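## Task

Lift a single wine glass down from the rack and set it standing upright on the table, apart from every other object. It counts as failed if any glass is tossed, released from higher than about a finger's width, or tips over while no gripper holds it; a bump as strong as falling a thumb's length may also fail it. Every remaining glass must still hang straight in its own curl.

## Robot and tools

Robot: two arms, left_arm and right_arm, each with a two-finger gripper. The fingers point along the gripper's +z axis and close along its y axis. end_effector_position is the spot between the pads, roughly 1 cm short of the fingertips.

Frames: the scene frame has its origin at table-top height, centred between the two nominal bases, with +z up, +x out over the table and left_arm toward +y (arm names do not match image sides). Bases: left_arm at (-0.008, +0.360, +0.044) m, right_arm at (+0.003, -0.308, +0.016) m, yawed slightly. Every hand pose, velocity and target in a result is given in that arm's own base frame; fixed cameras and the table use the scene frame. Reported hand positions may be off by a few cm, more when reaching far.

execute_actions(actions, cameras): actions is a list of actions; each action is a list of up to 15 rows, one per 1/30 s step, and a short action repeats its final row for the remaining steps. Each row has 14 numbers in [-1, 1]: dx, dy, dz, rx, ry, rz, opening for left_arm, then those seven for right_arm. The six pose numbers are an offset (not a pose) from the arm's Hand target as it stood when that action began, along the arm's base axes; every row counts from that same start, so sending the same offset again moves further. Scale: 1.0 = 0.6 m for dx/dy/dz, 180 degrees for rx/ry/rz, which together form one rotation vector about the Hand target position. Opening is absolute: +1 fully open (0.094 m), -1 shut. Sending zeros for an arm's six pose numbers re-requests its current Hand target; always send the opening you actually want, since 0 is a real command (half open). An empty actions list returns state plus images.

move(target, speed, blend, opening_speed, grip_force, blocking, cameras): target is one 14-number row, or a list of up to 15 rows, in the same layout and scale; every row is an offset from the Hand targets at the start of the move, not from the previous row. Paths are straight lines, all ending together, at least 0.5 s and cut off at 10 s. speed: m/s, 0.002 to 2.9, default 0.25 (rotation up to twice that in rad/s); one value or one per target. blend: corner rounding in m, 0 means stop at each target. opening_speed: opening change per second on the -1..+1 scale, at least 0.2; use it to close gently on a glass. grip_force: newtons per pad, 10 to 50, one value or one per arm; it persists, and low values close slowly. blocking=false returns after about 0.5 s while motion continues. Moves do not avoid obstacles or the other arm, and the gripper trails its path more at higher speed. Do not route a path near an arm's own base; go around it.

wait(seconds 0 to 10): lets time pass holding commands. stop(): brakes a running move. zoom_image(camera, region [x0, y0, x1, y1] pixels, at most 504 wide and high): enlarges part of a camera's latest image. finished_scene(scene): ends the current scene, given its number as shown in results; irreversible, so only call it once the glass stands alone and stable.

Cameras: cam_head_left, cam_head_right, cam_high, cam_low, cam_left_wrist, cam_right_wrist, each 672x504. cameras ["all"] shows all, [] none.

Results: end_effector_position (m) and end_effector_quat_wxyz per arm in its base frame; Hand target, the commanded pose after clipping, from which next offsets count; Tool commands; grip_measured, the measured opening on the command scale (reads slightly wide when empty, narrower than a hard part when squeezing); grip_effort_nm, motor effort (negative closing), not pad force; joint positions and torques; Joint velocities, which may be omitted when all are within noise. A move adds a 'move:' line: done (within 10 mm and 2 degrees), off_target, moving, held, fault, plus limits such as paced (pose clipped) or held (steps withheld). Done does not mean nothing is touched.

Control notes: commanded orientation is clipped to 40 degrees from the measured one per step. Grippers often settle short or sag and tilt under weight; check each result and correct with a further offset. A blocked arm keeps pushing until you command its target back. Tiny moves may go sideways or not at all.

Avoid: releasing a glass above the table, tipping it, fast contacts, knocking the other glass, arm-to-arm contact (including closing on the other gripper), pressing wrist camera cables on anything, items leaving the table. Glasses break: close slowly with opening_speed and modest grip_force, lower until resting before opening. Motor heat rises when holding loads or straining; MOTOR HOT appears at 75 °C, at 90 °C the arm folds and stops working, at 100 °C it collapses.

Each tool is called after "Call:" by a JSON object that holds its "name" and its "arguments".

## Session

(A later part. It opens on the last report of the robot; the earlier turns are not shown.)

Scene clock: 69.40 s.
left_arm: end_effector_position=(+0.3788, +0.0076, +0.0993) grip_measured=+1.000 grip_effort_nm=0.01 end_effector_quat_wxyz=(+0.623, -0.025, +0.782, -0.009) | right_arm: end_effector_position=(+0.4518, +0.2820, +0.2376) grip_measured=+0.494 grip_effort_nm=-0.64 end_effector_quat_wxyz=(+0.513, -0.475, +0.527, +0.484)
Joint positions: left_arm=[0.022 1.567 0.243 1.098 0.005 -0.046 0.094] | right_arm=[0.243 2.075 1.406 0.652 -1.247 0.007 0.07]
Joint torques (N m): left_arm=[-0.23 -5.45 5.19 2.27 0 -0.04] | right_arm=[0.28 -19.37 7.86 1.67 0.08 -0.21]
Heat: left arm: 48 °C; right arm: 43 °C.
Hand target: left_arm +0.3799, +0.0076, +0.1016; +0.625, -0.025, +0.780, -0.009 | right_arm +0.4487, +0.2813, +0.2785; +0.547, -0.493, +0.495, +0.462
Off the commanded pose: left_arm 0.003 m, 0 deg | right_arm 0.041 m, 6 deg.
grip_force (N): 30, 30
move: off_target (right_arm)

Call:
{"name": "execute_actions", "arguments": {"actions": [], "cameras": ["cam_high", "cam_head_left", "cam_right_wrist"]}}

Call:
{"name": "zoom_image", "arguments": {"camera": "cam_high", "region": [365, 80, 465, 200]}}

Call:
{"name": "zoom_image", "arguments": {"camera": "cam_head_left", "region": [280, 50, 460, 190]}}

Scene clock: 70.23 s.
left_arm: end_effector_position=(+0.3788, +0.0076, +0.0993) grip_measured=+1.000 grip_effort_nm=0.01 end_effector_quat_wxyz=(+0.623, -0.025, +0.782, -0.009) | right_arm: end_effector_position=(+0.4518, +0.2820, +0.2375) grip_measured=+0.494 grip_effort_nm=-0.63 end_effector_quat_wxyz=(+0.513, -0.475, +0.527, +0.484)
Joint positions: left_arm=[0.022 1.567 0.243 1.098 0.005 -0.046 0.094] | right_arm=[0.243 2.075 1.406 0.652 -1.247 0.007 0.07]
Joint velocities: within noise
Joint torques (N m): left_arm=[-0.23 -5.52 5.16 2.26 0 -0.05] | right_arm=[0.35 -19.41 7.87 1.69 0.05 -0.19]
Heat: left arm: 48 °C; right arm: 44 °C.
Hand target: left_arm +0.3799, +0.0076, +0.1016; +0.625, -0.025, +0.780, -0.009 | right_arm +0.4487, +0.2813, +0.2785; +0.547, -0.493, +0.495, +0.462
Tool commands: left_gripper/opening=+1.0 right_gripper/opening=+0.25
Off the commanded pose: left_arm 0.003 m, 0 deg | right_arm 0.041 m, 6 deg.
grip_force (N): 30, 30
camera_calibration:
cam_right_wrist: T_world_to_cam=[[0.990505, -0.0614421, -0.122982, -0.398114], [-0.137114, -0.506357, -0.851353, 0.433131], [-0.00996373, 0.860132, -0.509974, 0.013412], [0, 0, 0, 1]] pos_world=[0.453856, 0.183322, 0.326627]
Images, in order (width x height): cam_head_left 672x504, cam_high 672x504, cam_right_wrist 672x504.

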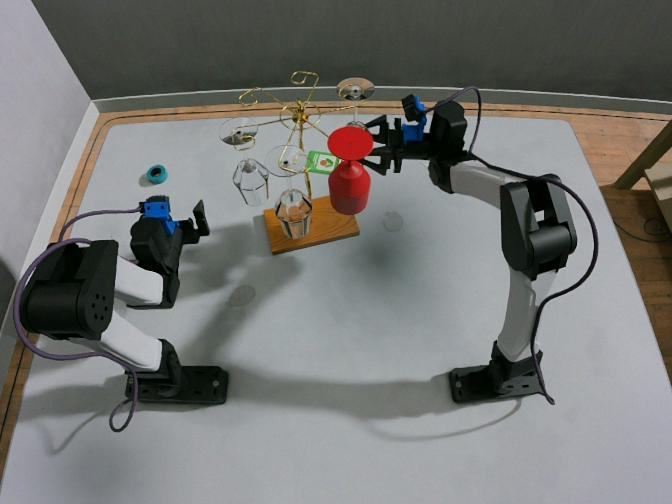

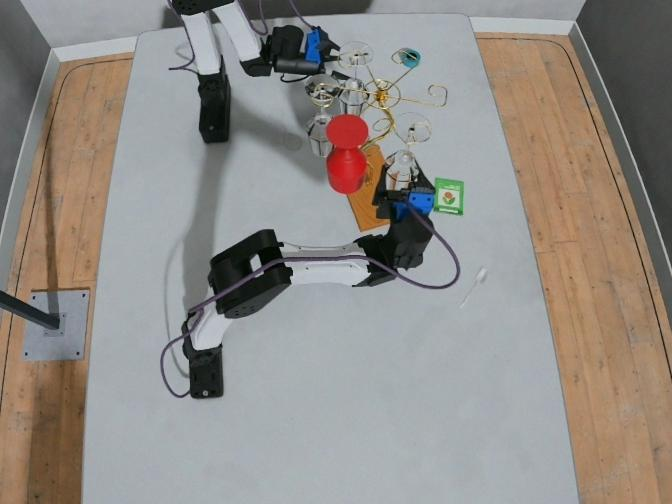

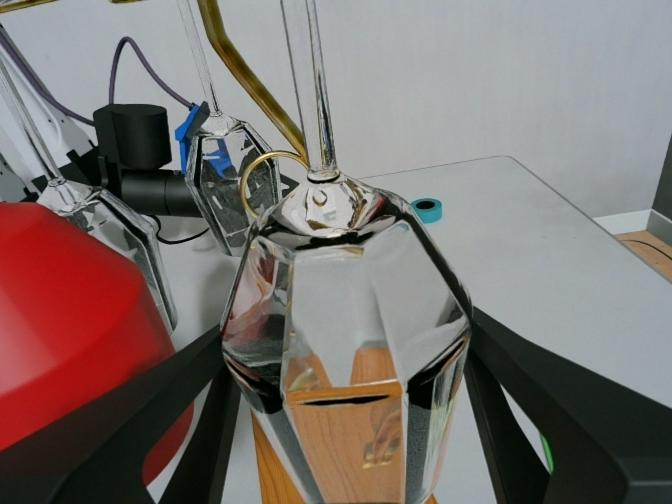

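Scaled by 4.200 from the camera's 672x504 image, which has a finer 960x720 frame.

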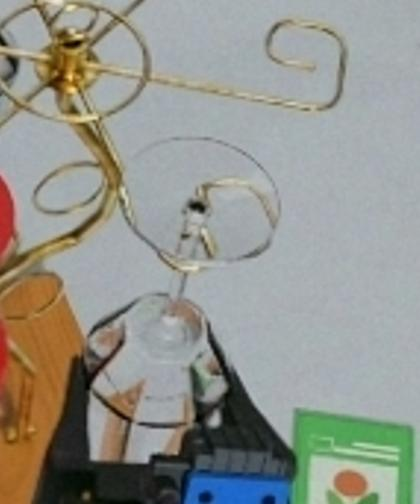

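Scaled by 2.800 from the camera's 672x504 image, which has a finer 960x720 frame.

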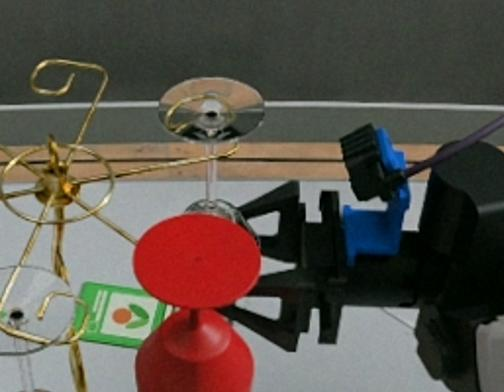

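Call:
{"name": "execute_actions", "arguments": {"actions": [], "cameras": ["cam_low", "cam_head_right"]}}

Call:
{"name": "zoom_image", "arguments": {"camera": "cam_low", "region": [230, 130, 480, 320]}}

Call:
{"name": "zoom_image", "arguments": {"camera": "cam_head_right", "region": [260, 50, 460, 230]}}

Scene clock: 74.20 s.
left_arm: end_effector_position=(+0.3788, +0.0076, +0.0993) grip_measured=+1.000 grip_effort_nm=0.01 end_effector_quat_wxyz=(+0.623, -0.025, +0.782, -0.009) | right_arm: end_effector_position=(+0.4518, +0.2820, +0.2375) grip_measured=+0.494 grip_effort_nm=-0.63 end_effector_quat_wxyz=(+0.513, -0.475, +0.527, +0.484)
Joint positions: left_arm=[0.022 1.567 0.243 1.098 0.005 -0.046 0.094] | right_arm=[0.243 2.075 1.406 0.652 -1.247 0.007 0.07]
Joint velocities: within noise
Joint torques (N m): left_arm=[-0.2 -5.53 5.27 2.28 0 -0.05] | right_arm=[0.43 -19.34 7.86 1.69 0.06 -0.24]
Heat: left arm: 48 °C; right arm: 46 °C.
Hand target: left_arm +0.3799, +0.0076, +0.1016; +0.625, -0.025, +0.780, -0.009 | right_arm +0.4487, +0.2813, +0.2785; +0.547, -0.493, +0.495, +0.462
Tool commands: left_gripper/opening=+1.0 right_gripper/opening=+0.25
Off the commanded pose: left_arm 0.003 m, 0 deg | right_arm 0.041 m, 6 deg.
grip_force (N): 30, 30
Images, in order (width x height): cam_head_right 672x504, cam_low 672x504.

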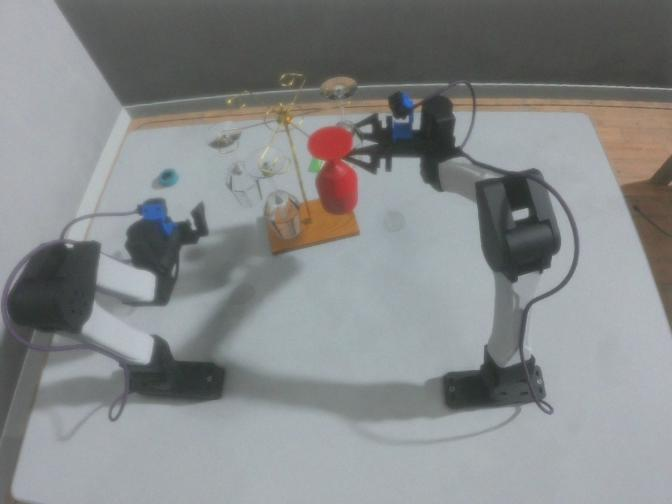

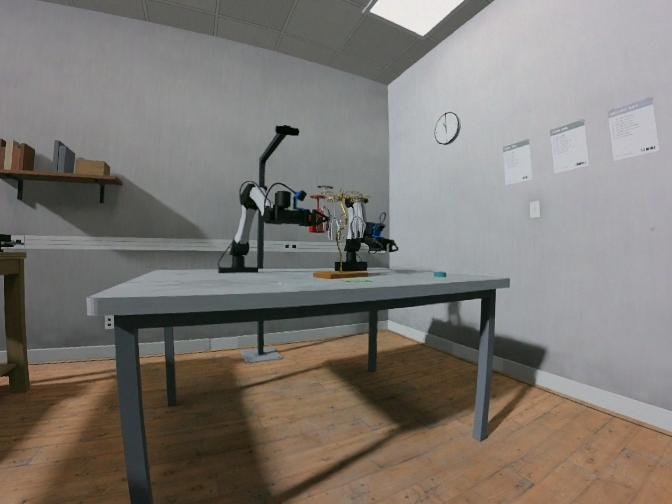

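Scaled by 2.016 from the camera's 672x504 image, which has a finer 960x720 frame.

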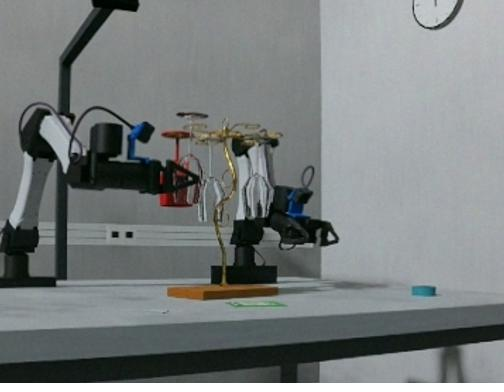

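Scaled by 2.520 from the camera's 672x504 image, which has a finer 960x720 frame.

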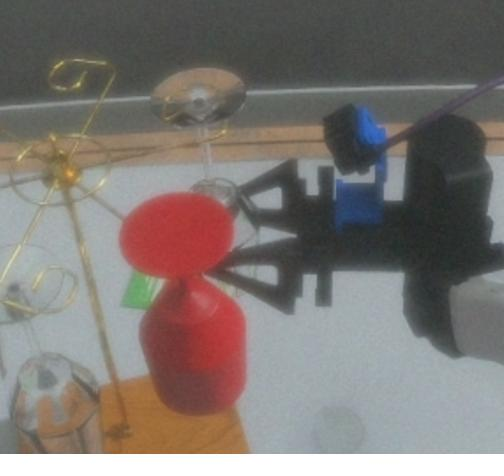

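Call:
{"name": "move", "arguments": {"target": [0,0,0,0,0,0,1.0,-0.003,0,0.025,-0.0007,-0.0085,0,0.25], "speed": 0.06}}

Scene clock: 77.57 s.
left_arm: end_effector_position=(+0.3788, +0.0076, +0.0993) grip_measured=+1.000 grip_effort_nm=0.01 end_effector_quat_wxyz=(+0.623, -0.025, +0.782, -0.009) | right_arm: end_effector_position=(+0.4511, +0.2818, +0.2545) grip_measured=+0.494 grip_effort_nm=-0.63 end_effector_quat_wxyz=(+0.521, -0.483, +0.519, +0.476)
Joint positions: left_arm=[0.022 1.567 0.243 1.098 0.005 -0.046 0.094] | right_arm=[0.243 2.049 1.436 0.601 -1.247 -0.02 0.07]
Joint torques (N m): left_arm=[-0.25 -5.52 5.19 2.27 0.01 -0.04] | right_arm=[0.46 -18.97 8.05 1.71 0.08 -0.23]
Heat: left arm: 48 °C; right arm: 47 °C.
Hand target: left_arm +0.3799, +0.0076, +0.1016; +0.625, -0.025, +0.780, -0.009 | right_arm +0.4469, +0.2813, +0.2935; +0.553, -0.499, +0.488, +0.455
Off the commanded pose: left_arm 0.003 m, 0 deg | right_arm 0.039 m, 6 deg.
grip_force (N): 30, 30
move: off_target (right_arm)

Call:
{"name": "move", "arguments": {"target": [0,0,0,0,0,0,1.0,-0.0105,0.0515,0,0,0,0,0.25], "speed": 0.08, "cameras": ["cam_high", "cam_right_wrist"]}}

Call:
{"name": "zoom_image", "arguments": {"camera": "cam_high", "region": [345, 70, 465, 210]}}

Scene clock: 80.13 s.
left_arm: end_effector_position=(+0.3788, +0.0076, +0.0993) grip_measured=+1.000 grip_effort_nm=0.01 end_effector_quat_wxyz=(+0.623, -0.025, +0.782, -0.009) | right_arm: end_effector_position=(+0.4431, +0.3129, +0.2562) grip_measured=+0.494 grip_effort_nm=-0.63 end_effector_quat_wxyz=(+0.520, -0.486, +0.518, +0.474)
Joint positions: left_arm=[0.022 1.567 0.243 1.098 0.005 -0.046 0.094] | right_arm=[0.314 2.049 1.449 0.578 -1.178 -0.034 0.07]
Joint torques (N m): left_arm=[-0.24 -5.49 5.19 2.28 0 -0.04] | right_arm=[0.4 -18.29 8.09 1.77 0.04 -0.23]
Heat: left arm: 48 °C; right arm: 47 °C.
Hand target: left_arm +0.3799, +0.0076, +0.1016; +0.625, -0.025, +0.780, -0.009 | right_arm +0.4406, +0.3122, +0.2936; +0.553, -0.500, +0.488, +0.455
Off the commanded pose: left_arm 0.003 m, 0 deg | right_arm 0.037 m, 6 deg.
grip_force (N): 30, 30
move: off_target (right_arm)
camera_calibration:
cam_right_wrist: T_world_to_cam=[[0.994532, -0.059458, -0.085852, -0.397153], [-0.104209, -0.511504, -0.852939, 0.451026], [0.00680039, 0.857221, -0.514903, -0.009027], [0, 0, 0, 1]] pos_world=[0.442044, 0.214826, 0.345953]
Images, in order (width x height): cam_high 672x504, cam_right_wrist 672x504.

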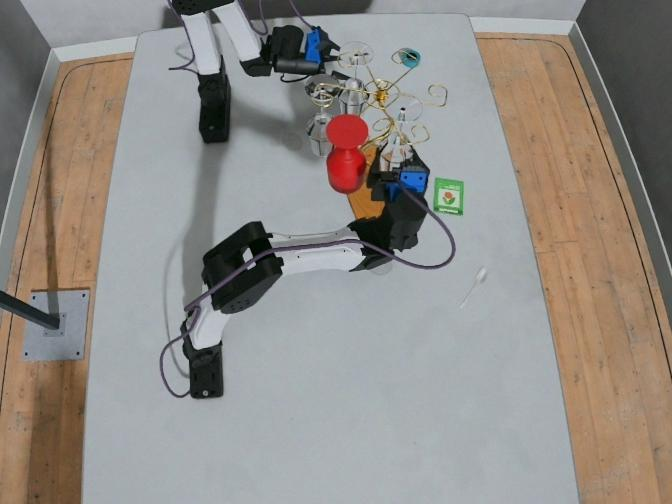

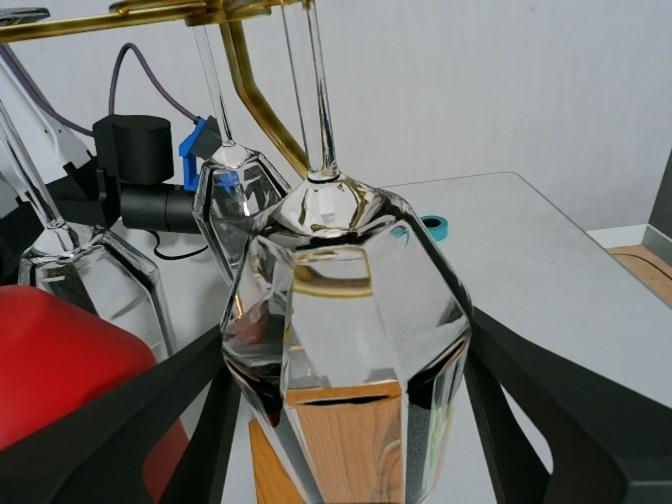

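Scaled by 3.600 from the camera's 672x504 image, which has a finer 960x720 frame.

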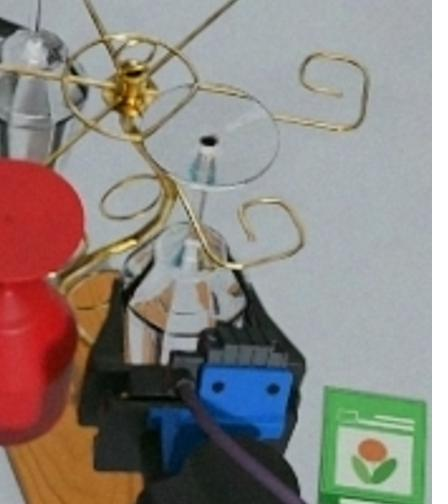

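Call:
{"name": "move", "arguments": {"target": [0,0,0,0,0,0,1.0,0.043,0.0097,-0.012,0,0,0,0.25], "speed": 0.08}}

Scene clock: 82.87 s.
left_arm: end_effector_position=(+0.3788, +0.0076, +0.0993) grip_measured=+1.000 grip_effort_nm=0.01 end_effector_quat_wxyz=(+0.623, -0.025, +0.782, -0.009) | right_arm: end_effector_position=(+0.4600, +0.3184, +0.2809) grip_measured=+0.494 grip_effort_nm=-0.64 end_effector_quat_wxyz=(+0.540, -0.495, +0.498, +0.464)
Joint positions: left_arm=[0.022 1.567 0.243 1.098 0.005 -0.046 0.094] | right_arm=[0.314 2.095 1.587 0.548 -1.178 -0.036 0.07]
Joint torques (N m): left_arm=[-0.23 -5.53 5.23 2.28 0 -0.05] | right_arm=[-0.08 -12.6 8.24 1.72 0.04 -0.18]
Heat: left arm: 49 °C; right arm: 47 °C.
Hand target: left_arm +0.3799, +0.0076, +0.1016; +0.625, -0.025, +0.780, -0.009 | right_arm +0.4663, +0.3181, +0.2864; +0.553, -0.499, +0.488, +0.455
Off the commanded pose: left_arm 0.003 m, 0 deg | right_arm 0.008 m, 2 deg.
grip_force (N): 30, 30
move: done

Call:
{"name": "move", "arguments": {"target": [0,0,0,0,0,0,1.0,0.0528,0.004,-0.036,0.0018,0.0222,0,0.25], "speed": 0.08, "cameras": ["cam_high"]}}

Call:
{"name": "zoom_image", "arguments": {"camera": "cam_high", "region": [345, 70, 465, 210]}}

Scene clock: 84.97 s.
left_arm: end_effector_position=(+0.3788, +0.0076, +0.0993) grip_measured=+1.000 grip_effort_nm=0.01 end_effector_quat_wxyz=(+0.623, -0.025, +0.782, -0.009) | right_arm: end_effector_position=(+0.4936, +0.3212, +0.2601) grip_measured=+0.494 grip_effort_nm=-0.63 end_effector_quat_wxyz=(+0.531, -0.480, +0.513, +0.474)
Joint positions: left_arm=[0.022 1.567 0.243 1.098 0.005 -0.046 0.094] | right_arm=[0.3 2.236 1.73 0.541 -1.179 0.01 0.07]
Joint torques (N m): left_arm=[-0.29 -5.53 5.22 2.28 0 -0.05] | right_arm=[-0.06 -13.6 8.27 1.77 -0.05 -0.01]
Heat: left arm: 49 °C; right arm: 47 °C.
Hand target: left_arm +0.3799, +0.0076, +0.1016; +0.625, -0.025, +0.780, -0.009 | right_arm +0.4981, +0.3204, +0.2646; +0.537, -0.482, +0.506, +0.473
Off the commanded pose: left_arm 0.003 m, 0 deg | right_arm 0.006 m, 1 deg.
grip_force (N): 30, 30
move: done
Images, in order (width x height): cam_high 672x504.

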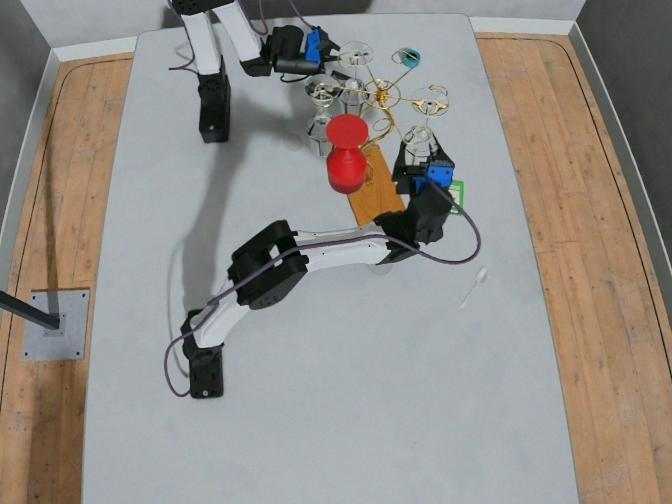

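Scaled by 3.600 from the camera's 672x504 image, which has a finer 960x720 frame.

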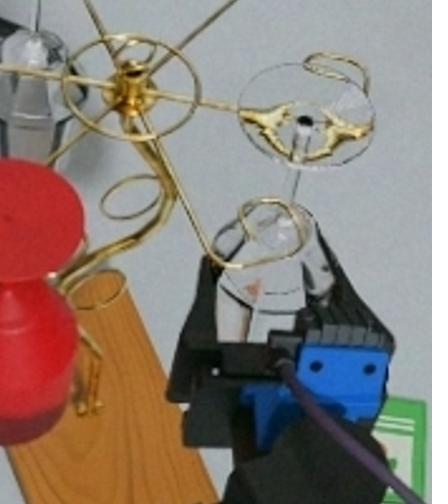

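Call:
{"name": "move", "arguments": {"target": [[0,0,0,0,0,0,1.0,0.0397,-0.179,0.0032,0,0,0,0.25],[0,0,0,0,0,0,1.0,-0.3568,-0.309,0.009,-0.0058,0.0133,-0.0275,0.25]], "blend": 0.03, "speed": 0.2, "cameras": ["cam_high", "cam_head_left"]}}

Scene clock: 91.63 s.
left_arm: end_effector_position=(+0.3788, +0.0076, +0.0993) grip_measured=+1.000 grip_effort_nm=0.01 end_effector_quat_wxyz=(+0.623, -0.025, +0.782, -0.009) | right_arm: end_effector_position=(+0.2886, +0.1364, +0.2667) grip_measured=+0.494 grip_effort_nm=-0.63 end_effector_quat_wxyz=(+0.540, -0.452, +0.544, +0.456)
Joint positions: left_arm=[0.022 1.567 0.243 1.098 0.005 -0.046 0.094] | right_arm=[-0.135 1.325 0.669 0.642 -1.529 -0.005 0.07]
Joint torques (N m): left_arm=[-0.23 -5.52 5.22 2.28 0 -0.05] | right_arm=[-0.29 -7.47 5.07 1.39 -0.08 0.01]
Heat: left arm: 49 °C; right arm: 48 °C.
Hand target: left_arm +0.3799, +0.0076, +0.1016; +0.625, -0.025, +0.780, -0.009 | right_arm +0.2840, +0.1350, +0.2700; +0.541, -0.454, +0.542, +0.455
Off the commanded pose: left_arm 0.003 m, 0 deg | right_arm 0.006 m, 0 deg.
grip_force (N): 30, 30
move: done
Images, in order (width x height): cam_head_left 672x504, cam_high 672x504.

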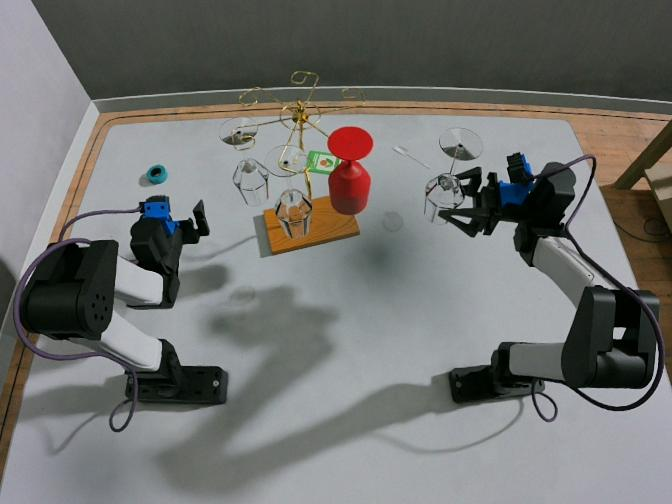

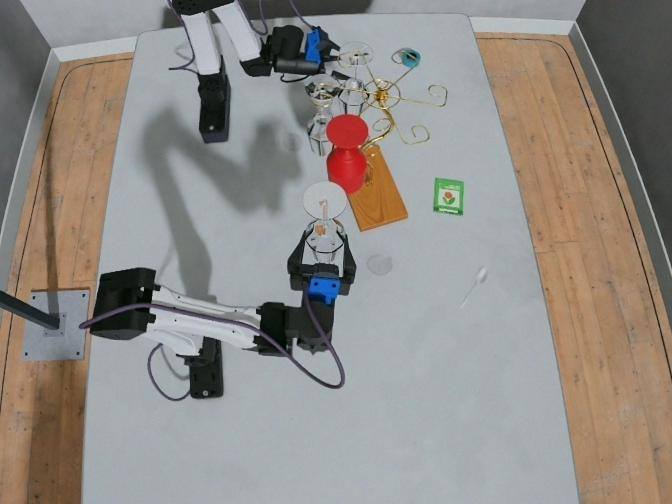

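Call:
{"name": "move", "arguments": {"target": [[0,0,0,0,0,0,1.0,0,0,0,0.0868,0.4924,0,0.25],[0,0,0,0,0,0,1.0,0,0,0,0.1732,0.9828,0,0.25]], "speed": 0.35, "cameras": ["cam_high", "cam_head_left", "cam_low"]}}

Scene clock: 103.90 s.
left_arm: end_effector_position=(+0.3788, +0.0076, +0.0993) grip_measured=+1.000 grip_effort_nm=0.01 end_effector_quat_wxyz=(+0.623, -0.025, +0.782, -0.009) | right_arm: end_effector_position=(+0.2806, +0.1375, +0.2608) grip_measured=+0.494 grip_effort_nm=-0.63 end_effector_quat_wxyz=(-0.449, +0.544, +0.471, +0.530)
Joint positions: left_arm=[0.022 1.567 0.243 1.098 0.005 -0.046 0.094] | right_arm=[-0.135 1.386 0.981 -0.659 -1.531 2.068 0.07]
Joint torques (N m): left_arm=[-0.24 -5.5 5.2 2.27 0 -0.04] | right_arm=[-0.36 -4.88 7.51 0.76 -0.73 0.06]
Heat: left arm: 50 °C; right arm: 44 °C.
Hand target: left_arm +0.3799, +0.0076, +0.1016; +0.625, -0.025, +0.780, -0.009 | right_arm +0.2840, +0.1350, +0.2700; -0.453, +0.541, +0.456, +0.543
Off the commanded pose: left_arm 0.003 m, 0 deg | right_arm 0.010 m, 2 deg.
joint sent to its limit (right arm) — joint 6 (wrist roll), upper limit. The joint targets still meet the commanded pose.
grip_force (N): 30, 30
move: done
Images, in order (width x height): cam_head_left 672x504, cam_high 672x504, cam_low 672x504.

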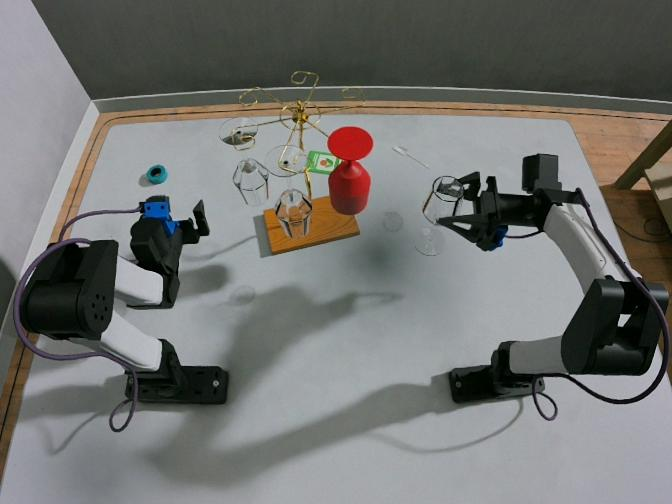

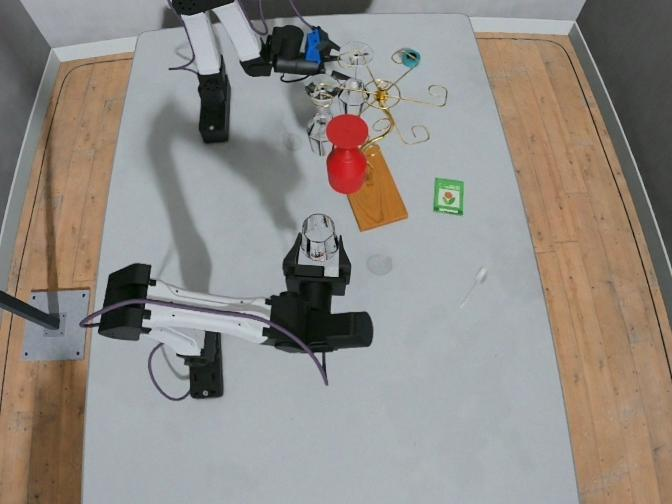

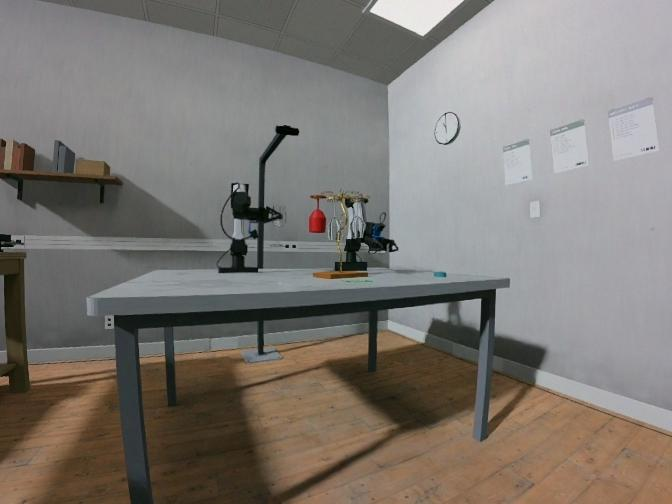

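Call:
{"name": "zoom_image", "arguments": {"camera": "cam_low", "region": [200, 165, 330, 290]}}

Call:
{"name": "zoom_image", "arguments": {"camera": "cam_head_left", "region": [390, 140, 570, 280]}}

Scaled by 3.877 from the camera's 672x504 image, which has a finer 960x720 frame.

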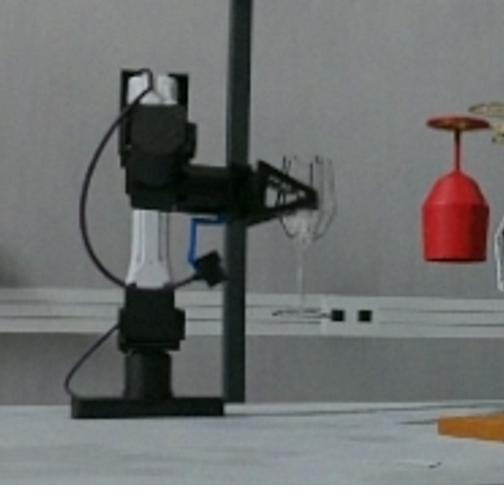

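Scaled by 2.800 from the camera's 672x504 image, which has a finer 960x720 frame.

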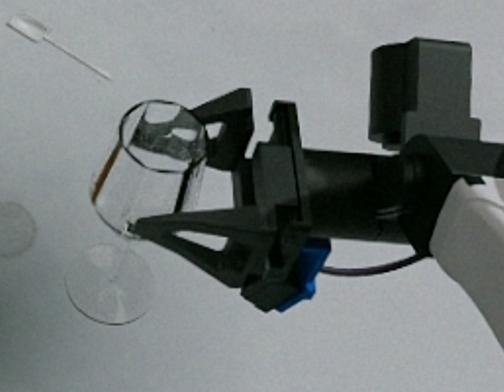

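Call:
{"name": "move", "arguments": {"target": [0,0,0,0,0,0,1.0,0,0,-0.1667,0,0,0,0.25], "speed": 0.12, "cameras": ["cam_low"]}}

Call:
{"name": "zoom_image", "arguments": {"camera": "cam_low", "region": [200, 165, 330, 290]}}

Scene clock: 108.20 s.
left_arm: end_effector_position=(+0.3788, +0.0076, +0.0993) grip_measured=+1.000 grip_effort_nm=0.01 end_effector_quat_wxyz=(+0.623, -0.025, +0.782, -0.009) | right_arm: end_effector_position=(+0.2843, +0.1363, +0.1657) grip_measured=+0.494 grip_effort_nm=-0.63 end_effector_quat_wxyz=(-0.452, +0.545, +0.470, +0.527)
Joint positions: left_arm=[0.022 1.567 0.243 1.098 0.005 -0.046 0.094] | right_arm=[-0.137 1.574 0.761 -0.374 -1.532 1.951 0.07]
Joint torques (N m): left_arm=[-0.25 -5.55 5.22 2.27 0 -0.05] | right_arm=[-0.31 -7.12 4.37 0.93 -0.75 0.05]
Heat: left arm: 50 °C; right arm: 43 °C.
Hand target: left_arm +0.3799, +0.0076, +0.1016; +0.625, -0.025, +0.780, -0.009 | right_arm +0.2840, +0.1350, +0.1699; -0.453, +0.541, +0.456, +0.543
Off the commanded pose: left_arm 0.003 m, 0 deg | right_arm 0.004 m, 2 deg.
grip_force (N): 30, 30
move: done
Images, in order (width x height): cam_low 672x504.

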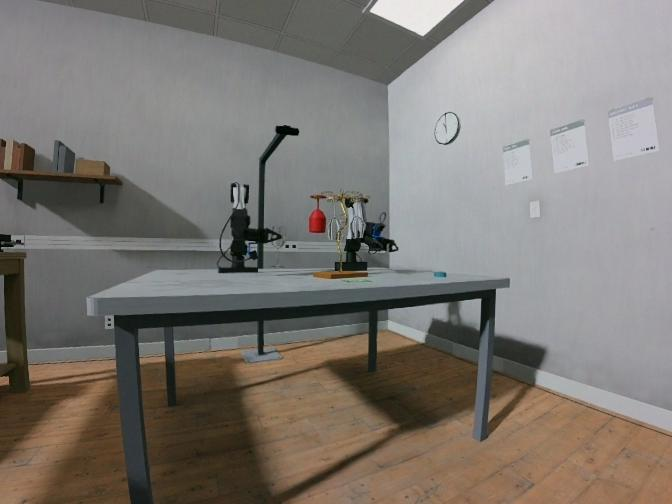

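Scaled by 3.877 from the camera's 672x504 image, which has a finer 960x720 frame.

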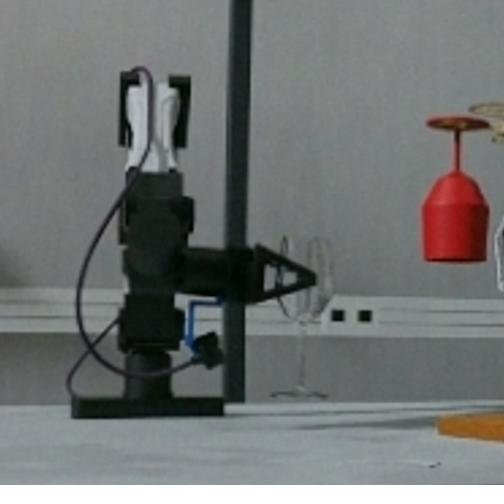

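Call:
{"name": "execute_actions", "arguments": {"actions": [], "cameras": ["cam_head_left", "cam_high"]}}

Call:
{"name": "zoom_image", "arguments": {"camera": "cam_head_left", "region": [400, 150, 672, 430]}}

Call:
{"name": "zoom_image", "arguments": {"camera": "cam_high", "region": [80, 190, 400, 440]}}

Scene clock: 109.63 s.
left_arm: end_effector_position=(+0.3788, +0.0076, +0.0993) grip_measured=+1.000 grip_effort_nm=0.01 end_effector_quat_wxyz=(+0.623, -0.025, +0.782, -0.009) | right_arm: end_effector_position=(+0.2843, +0.1363, +0.1657) grip_measured=+0.494 grip_effort_nm=-0.63 end_effector_quat_wxyz=(-0.452, +0.545, +0.470, +0.527)
Joint positions: left_arm=[0.022 1.567 0.243 1.098 0.005 -0.046 0.094] | right_arm=[-0.137 1.574 0.761 -0.374 -1.532 1.951 0.07]
Joint velocities: within noise
Joint torques (N m): left_arm=[-0.25 -5.5 5.19 2.28 0 -0.06] | right_arm=[-0.4 -7.06 4.36 0.91 -0.78 0.05]
Heat: left arm: 50 °C; right arm: 43 °C.
Hand target: left_arm +0.3799, +0.0076, +0.1016; +0.625, -0.025, +0.780, -0.009 | right_arm +0.2840, +0.1350, +0.1699; -0.453, +0.541, +0.456, +0.543
Tool commands: left_gripper/opening=+1.0 right_gripper/opening=+0.25
Off the commanded pose: left_arm 0.003 m, 0 deg | right_arm 0.004 m, 2 deg.
grip_force (N): 30, 30
Images, in order (width x height): cam_head_left 672x504, cam_high 672x504.

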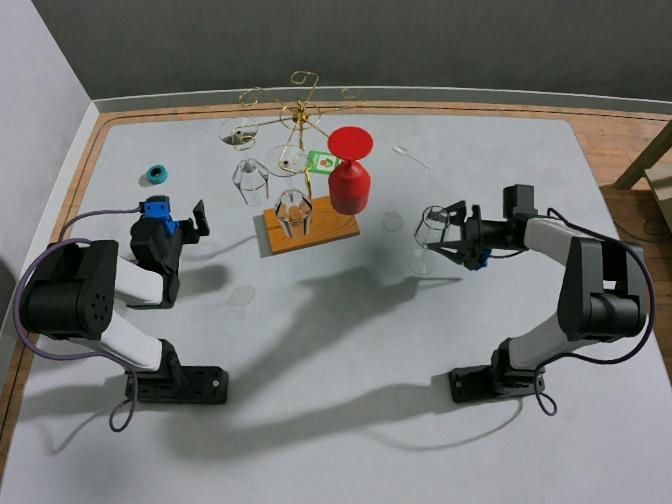

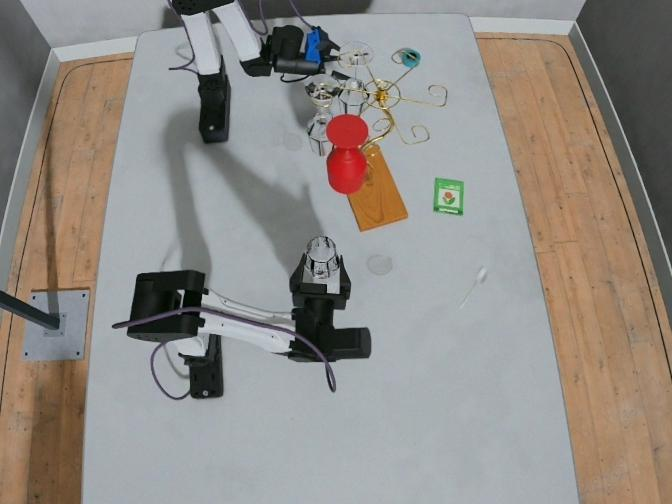

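Scaled by 1.800 from the camera's 672x504 image, which has a finer 960x720 frame.

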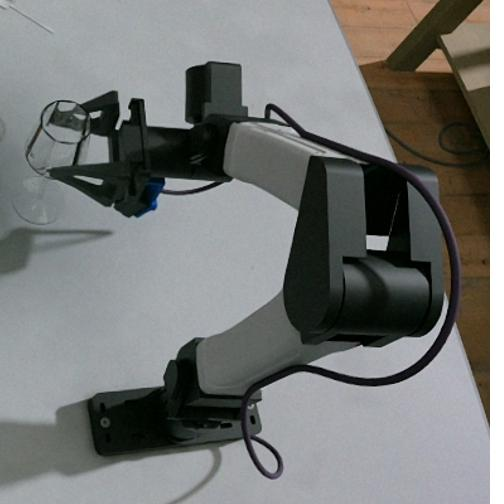

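Scaled by 1.575 from the camera's 672x504 image, which has a finer 960x720 frame.

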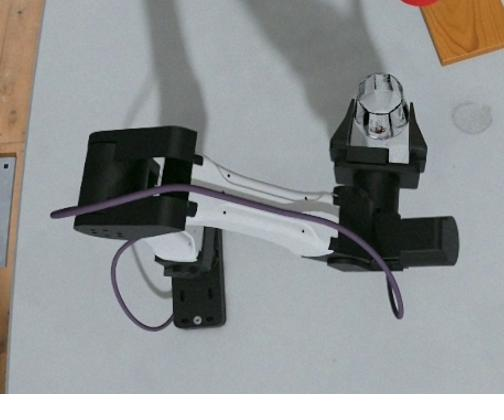

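Call:
{"name": "move", "arguments": {"target": [0,0,0,0,0,0,1.0,0,0,-0.105,0,0,0,0.25], "speed": 0.015, "blocking": false}}

Call:
{"name": "wait", "arguments": {"seconds": 1.0}}

Call:
{"name": "wait", "arguments": {"seconds": 0.5}}

Scene clock: 110.90 s.
left_arm: end_effector_position=(+0.3788, +0.0076, +0.0993) grip_measured=+1.000 grip_effort_nm=0.01 end_effector_quat_wxyz=(+0.623, -0.025, +0.782, -0.009) | right_arm: end_effector_position=(+0.2835, +0.1364, +0.1633) grip_measured=+0.494 grip_effort_nm=-0.64 end_effector_quat_wxyz=(-0.454, +0.547, +0.468, +0.526)
Joint positions: left_arm=[0.022 1.567 0.243 1.098 0.005 -0.046 0.094] | right_arm=[-0.137 1.579 0.755 -0.371 -1.532 1.951 0.07]
Joint velocities: left_arm=[within noise] | right_arm=[-0.017 0.056 -0.027 -0.022 0.007 -0.022 0]
Joint torques (N m): left_arm=[-0.25 -5.48 5.19 2.27 0.01 -0.04] | right_arm=[-0.31 -5.72 4.45 0.91 -0.75 -0.19]
Heat: left arm: 50 °C; right arm: 42 °C.
Hand target: left_arm +0.3799, +0.0076, +0.1016; +0.625, -0.025, +0.780, -0.009 | right_arm +0.2839, +0.1346, +0.1626; -0.457, +0.538, +0.464, +0.535
Tool commands: left_gripper/opening=+1.0 right_gripper/opening=+0.25
Off the commanded pose: left_arm 0.003 m, 0 deg | right_arm 0.056 m, 2 deg.
grip_force (N): 30, 30
move: running

Scene clock: 111.90 s.
left_arm: end_effector_position=(+0.3788, +0.0076, +0.0993) grip_measured=+1.000 grip_effort_nm=0.01 end_effector_quat_wxyz=(+0.623, -0.025, +0.782, -0.009) | right_arm: end_effector_position=(+0.2832, +0.1364, +0.1477) grip_measured=+0.494 grip_effort_nm=-0.63 end_effector_quat_wxyz=(-0.455, +0.548, +0.466, +0.524)
Joint positions: left_arm=[0.022 1.567 0.243 1.098 0.005 -0.046 0.094] | right_arm=[-0.137 1.621 0.724 -0.309 -1.532 1.945 0.07]
Joint velocities: left_arm=[within noise] | right_arm=[-0.012 0.037 -0.046 0.081 -0.022 -0.022 0]
Joint torques (N m): left_arm=[-0.27 -5.52 5.18 2.27 0 -0.04] | right_arm=[-0.31 -5.79 4.19 0.86 -0.76 -0.16]
Heat: left arm: 50 °C; right arm: 42 °C.
Hand target: left_arm +0.3799, +0.0076, +0.1016; +0.625, -0.025, +0.780, -0.009 | right_arm +0.2839, +0.1347, +0.1478; -0.456, +0.538, +0.462, +0.537
Tool commands: left_gripper/opening=+1.0 right_gripper/opening=+0.25
Off the commanded pose: left_arm 0.003 m, 0 deg | right_arm 0.041 m, 3 deg.
grip_force (N): 30, 30
earlier move: running
wait: 1.00 s; no rest

Scene clock: 112.40 s.
left_arm: end_effector_position=(+0.3788, +0.0076, +0.0993) grip_measured=+1.000 grip_effort_nm=0.01 end_effector_quat_wxyz=(+0.623, -0.025, +0.782, -0.009) | right_arm: end_effector_position=(+0.2833, +0.1364, +0.1402) grip_measured=+0.494 grip_effort_nm=-0.63 end_effector_quat_wxyz=(-0.453, +0.547, +0.468, +0.526)
Joint positions: left_arm=[0.022 1.567 0.243 1.098 0.005 -0.046 0.094] | right_arm=[-0.137 1.642 0.708 -0.266 -1.532 1.945 0.07]
Joint torques (N m): left_arm=[-0.27 -5.55 5.24 2.27 0 -0.04] | right_arm=[-0.38 -5.82 4.15 0.88 -0.77 -0.08]
Heat: left arm: 50 °C; right arm: 42 °C.
Hand target: left_arm +0.3799, +0.0076, +0.1016; +0.625, -0.025, +0.780, -0.009 | right_arm +0.2839, +0.1348, +0.1403; -0.455, +0.539, +0.461, +0.538
Tool commands: left_gripper/opening=+1.0 right_gripper/opening=+0.25
Off the commanded pose: left_arm 0.003 m, 0 deg | right_arm 0.033 m, 2 deg.
grip_force (N): 30, 30
earlier move: running
wait: 0.50 s; no rest

Call:
{"name": "wait", "arguments": {"seconds": 0.5}}

Call:
{"name": "wait", "arguments": {"seconds": 0.4}}

Scene clock: 113.07 s.
left_arm: end_effector_position=(+0.3788, +0.0076, +0.0993) grip_measured=+1.000 grip_effort_nm=0.01 end_effector_quat_wxyz=(+0.623, -0.025, +0.782, -0.009) | right_arm: end_effector_position=(+0.2835, +0.1364, +0.1303) grip_measured=+0.494 grip_effort_nm=-0.63 end_effector_quat_wxyz=(-0.451, +0.544, +0.471, +0.528)
Joint positions: left_arm=[0.022 1.567 0.243 1.098 0.005 -0.046 0.094] | right_arm=[-0.137 1.672 0.687 -0.205 -1.532 1.945 0.07]
Joint torques (N m): left_arm=[-0.25 -5.52 5.23 2.27 0 -0.05] | right_arm=[-0.34 -5.94 3.84 0.91 -0.78 0.01]
Heat: left arm: 50 °C; right arm: 42 °C.
Hand target: left_arm +0.3799, +0.0076, +0.1016; +0.625, -0.025, +0.780, -0.009 | right_arm +0.2840, +0.1349, +0.1304; -0.455, +0.539, +0.460, +0.540
Tool commands: left_gripper/opening=+1.0 right_gripper/opening=+0.25
Off the commanded pose: left_arm 0.003 m, 0 deg | right_arm 0.023 m, 2 deg.
grip_force (N): 30, 30
earlier move: running
wait: 0.50 s; no rest

Scene clock: 113.47 s.
left_arm: end_effector_position=(+0.3788, +0.0076, +0.0993) grip_measured=+1.000 grip_effort_nm=0.01 end_effector_quat_wxyz=(+0.623, -0.025, +0.782, -0.009) | right_arm: end_effector_position=(+0.2837, +0.1364, +0.1268) grip_measured=+0.494 grip_effort_nm=-0.63 end_effector_quat_wxyz=(-0.451, +0.540, +0.472, +0.532)
Joint positions: left_arm=[0.022 1.567 0.243 1.098 0.005 -0.046 0.094] | right_arm=[-0.137 1.689 0.679 -0.17 -1.541 1.947 0.07]
Joint velocities: left_arm=[within noise] | right_arm=[0.012 0.046 0.002 0.125 -0.037 0.022 -0.001]
Joint torques (N m): left_arm=[-0.25 -5.5 5.23 2.28 0.01 -0.04] | right_arm=[-0.27 -5.72 3.79 0.9 -0.6 0.04]
Heat: left arm: 50 °C; right arm: 42 °C.
Hand target: left_arm +0.3799, +0.0076, +0.1016; +0.625, -0.025, +0.780, -0.009 | right_arm +0.2839, +0.1349, +0.1243; -0.454, +0.540, +0.459, +0.540
Tool commands: left_gripper/opening=+1.0 right_gripper/opening=+0.25
Off the commanded pose: left_arm 0.003 m, 0 deg | right_arm 0.020 m, 2 deg.
grip_force (N): 30, 30
earlier move: running
wait: 0.40 s; no rest

Call:
{"name": "wait", "arguments": {"seconds": 0.3}}

Scene clock: 114.00 s.
left_arm: end_effector_position=(+0.3788, +0.0076, +0.0993) grip_measured=+1.000 grip_effort_nm=0.01 end_effector_quat_wxyz=(+0.623, -0.025, +0.782, -0.009) | right_arm: end_effector_position=(+0.2833, +0.1365, +0.1259) grip_measured=+0.494 grip_effort_nm=-0.63 end_effector_quat_wxyz=(-0.461, +0.530, +0.468, +0.536)
Joint positions: left_arm=[0.022 1.567 0.243 1.098 0.005 -0.046 0.094] | right_arm=[-0.137 1.713 0.676 -0.144 -1.57 1.948 0.07]
Joint torques (N m): left_arm=[-0.27 -5.5 5.22 2.27 0.01 -0.05] | right_arm=[-0.23 -5.35 3.32 0.78 -0.29 -0.18]
Heat: left arm: 50 °C; right arm: 42 °C.
Hand target: left_arm +0.3799, +0.0076, +0.1016; +0.625, -0.025, +0.780, -0.009 | right_arm +0.2840, +0.1350, +0.1164; -0.454, +0.540, +0.457, +0.542
Tool commands: left_gripper/opening=+1.0 right_gripper/opening=+0.25
Off the commanded pose: left_arm 0.003 m, 0 deg | right_arm 0.019 m, 2 deg.
grip_force (N): 30, 30
earlier move: running
wait: 0.30 s; no rest

Call:
{"name": "stop", "arguments": {"cameras": ["cam_low", "cam_head_left"]}}

Call:
{"name": "zoom_image", "arguments": {"camera": "cam_low", "region": [200, 165, 330, 290]}}

Call:
{"name": "zoom_image", "arguments": {"camera": "cam_head_left", "region": [390, 180, 540, 300]}}

Scene clock: 114.63 s.
left_arm: end_effector_position=(+0.3788, +0.0076, +0.0993) grip_measured=+1.000 grip_effort_nm=0.01 end_effector_quat_wxyz=(+0.623, -0.025, +0.782, -0.009) | right_arm: end_effector_position=(+0.2830, +0.1363, +0.1254) grip_measured=+0.494 grip_effort_nm=-0.63 end_effector_quat_wxyz=(-0.466, +0.526, +0.465, +0.538)
Joint positions: left_arm=[0.022 1.567 0.243 1.098 0.005 -0.046 0.094] | right_arm=[-0.138 1.726 0.676 -0.139 -1.585 1.942 0.07]
Joint velocities: within noise
Joint torques (N m): left_arm=[-0.25 -5.53 5.22 2.28 0 -0.05] | right_arm=[-0.23 -4.03 3.08 0.8 -0.27 -0.34]
Heat: left arm: 50 °C; right arm: 41 °C.
Hand target: left_arm +0.3799, +0.0076, +0.1016; +0.625, -0.025, +0.780, -0.009 | right_arm +0.2840, +0.1350, +0.1102; -0.453, +0.540, +0.456, +0.542 (not the last commanded pose)
Tool commands: left_gripper/opening=+1.0 right_gripper/opening=+0.25
Off the commanded pose: left_arm 0.003 m, 0 deg | right_arm 0.019 m, 3 deg.
joint read past its limit (right arm) — joint 5 (wrist yaw), lower limit.
grip_force (N): 30, 30
earlier move: stopped
Images, in order (width x height): cam_head_left 672x504, cam_low 672x504.

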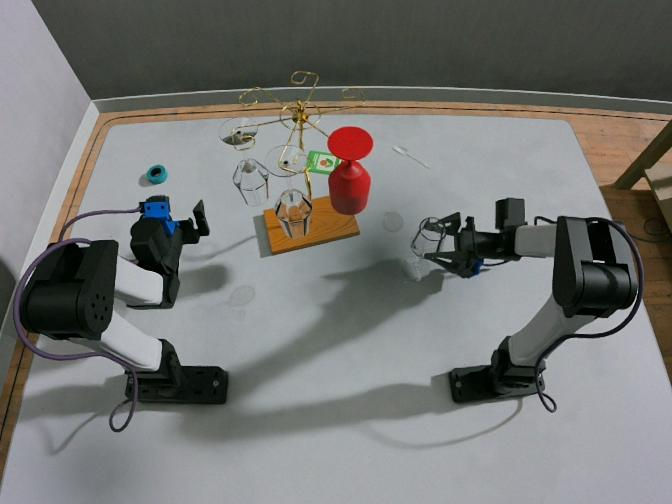

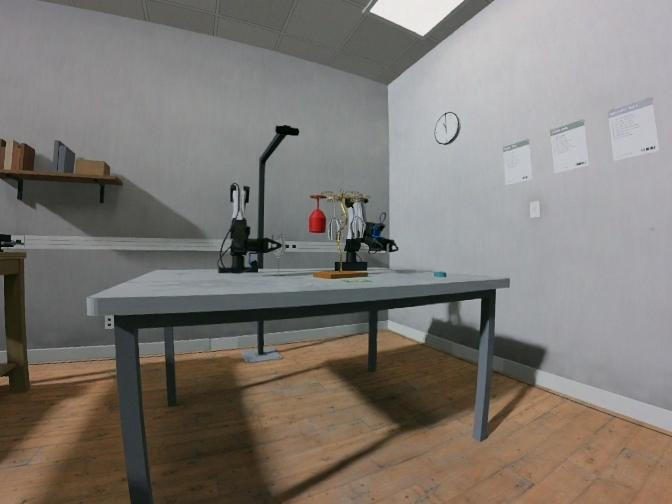

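Scaled by 3.877 from the camera's 672x504 image, which has a finer 960x720 frame.

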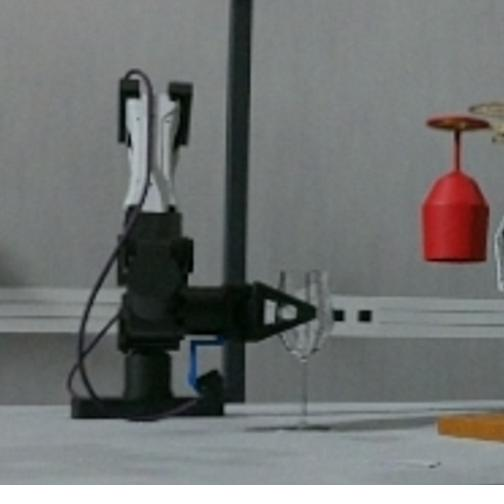

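Scaled by 3.360 from the camera's 672x504 image, which has a finer 960x720 frame.

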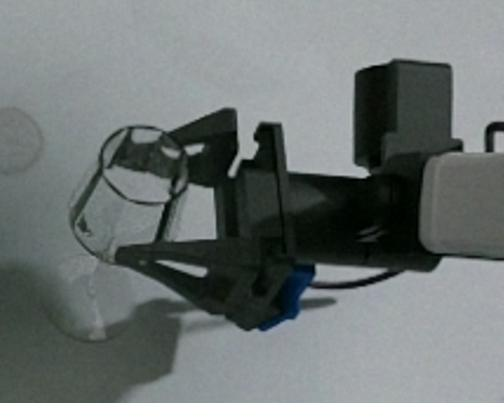

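Call:
{"name": "move", "arguments": {"target": [0,0,0,0,0,0,1.0,-0.0017,0.0022,0.0235,0,0,0,0.25], "speed": 0.05}}

Scene clock: 117.40 s.
left_arm: end_effector_position=(+0.3788, +0.0076, +0.0993) grip_measured=+1.000 grip_effort_nm=0.01 end_effector_quat_wxyz=(+0.623, -0.025, +0.782, -0.009) | right_arm: end_effector_position=(+0.2830, +0.1363, +0.1256) grip_measured=+0.494 grip_effort_nm=-0.64 end_effector_quat_wxyz=(-0.466, +0.526, +0.465, +0.538)
Joint positions: left_arm=[0.022 1.567 0.243 1.098 0.005 -0.046 0.094] | right_arm=[-0.138 1.725 0.676 -0.139 -1.585 1.944 0.07]
Joint torques (N m): left_arm=[-0.27 -5.52 5.23 2.27 0 -0.04] | right_arm=[0.02 -9.21 3.84 0.45 -0.23 -0.04]
Heat: left arm: 50 °C; right arm: 41 °C.
Hand target: left_arm +0.3799, +0.0076, +0.1016; +0.625, -0.025, +0.780, -0.009 | right_arm +0.2830, +0.1363, +0.1243; -0.453, +0.540, +0.457, +0.542
Off the commanded pose: left_arm 0.003 m, 0 deg | right_arm 0.001 m, 2 deg.
joint read past its limit (right arm) — joint 5 (wrist yaw), lower limit.
grip_force (N): 30, 30
move: done


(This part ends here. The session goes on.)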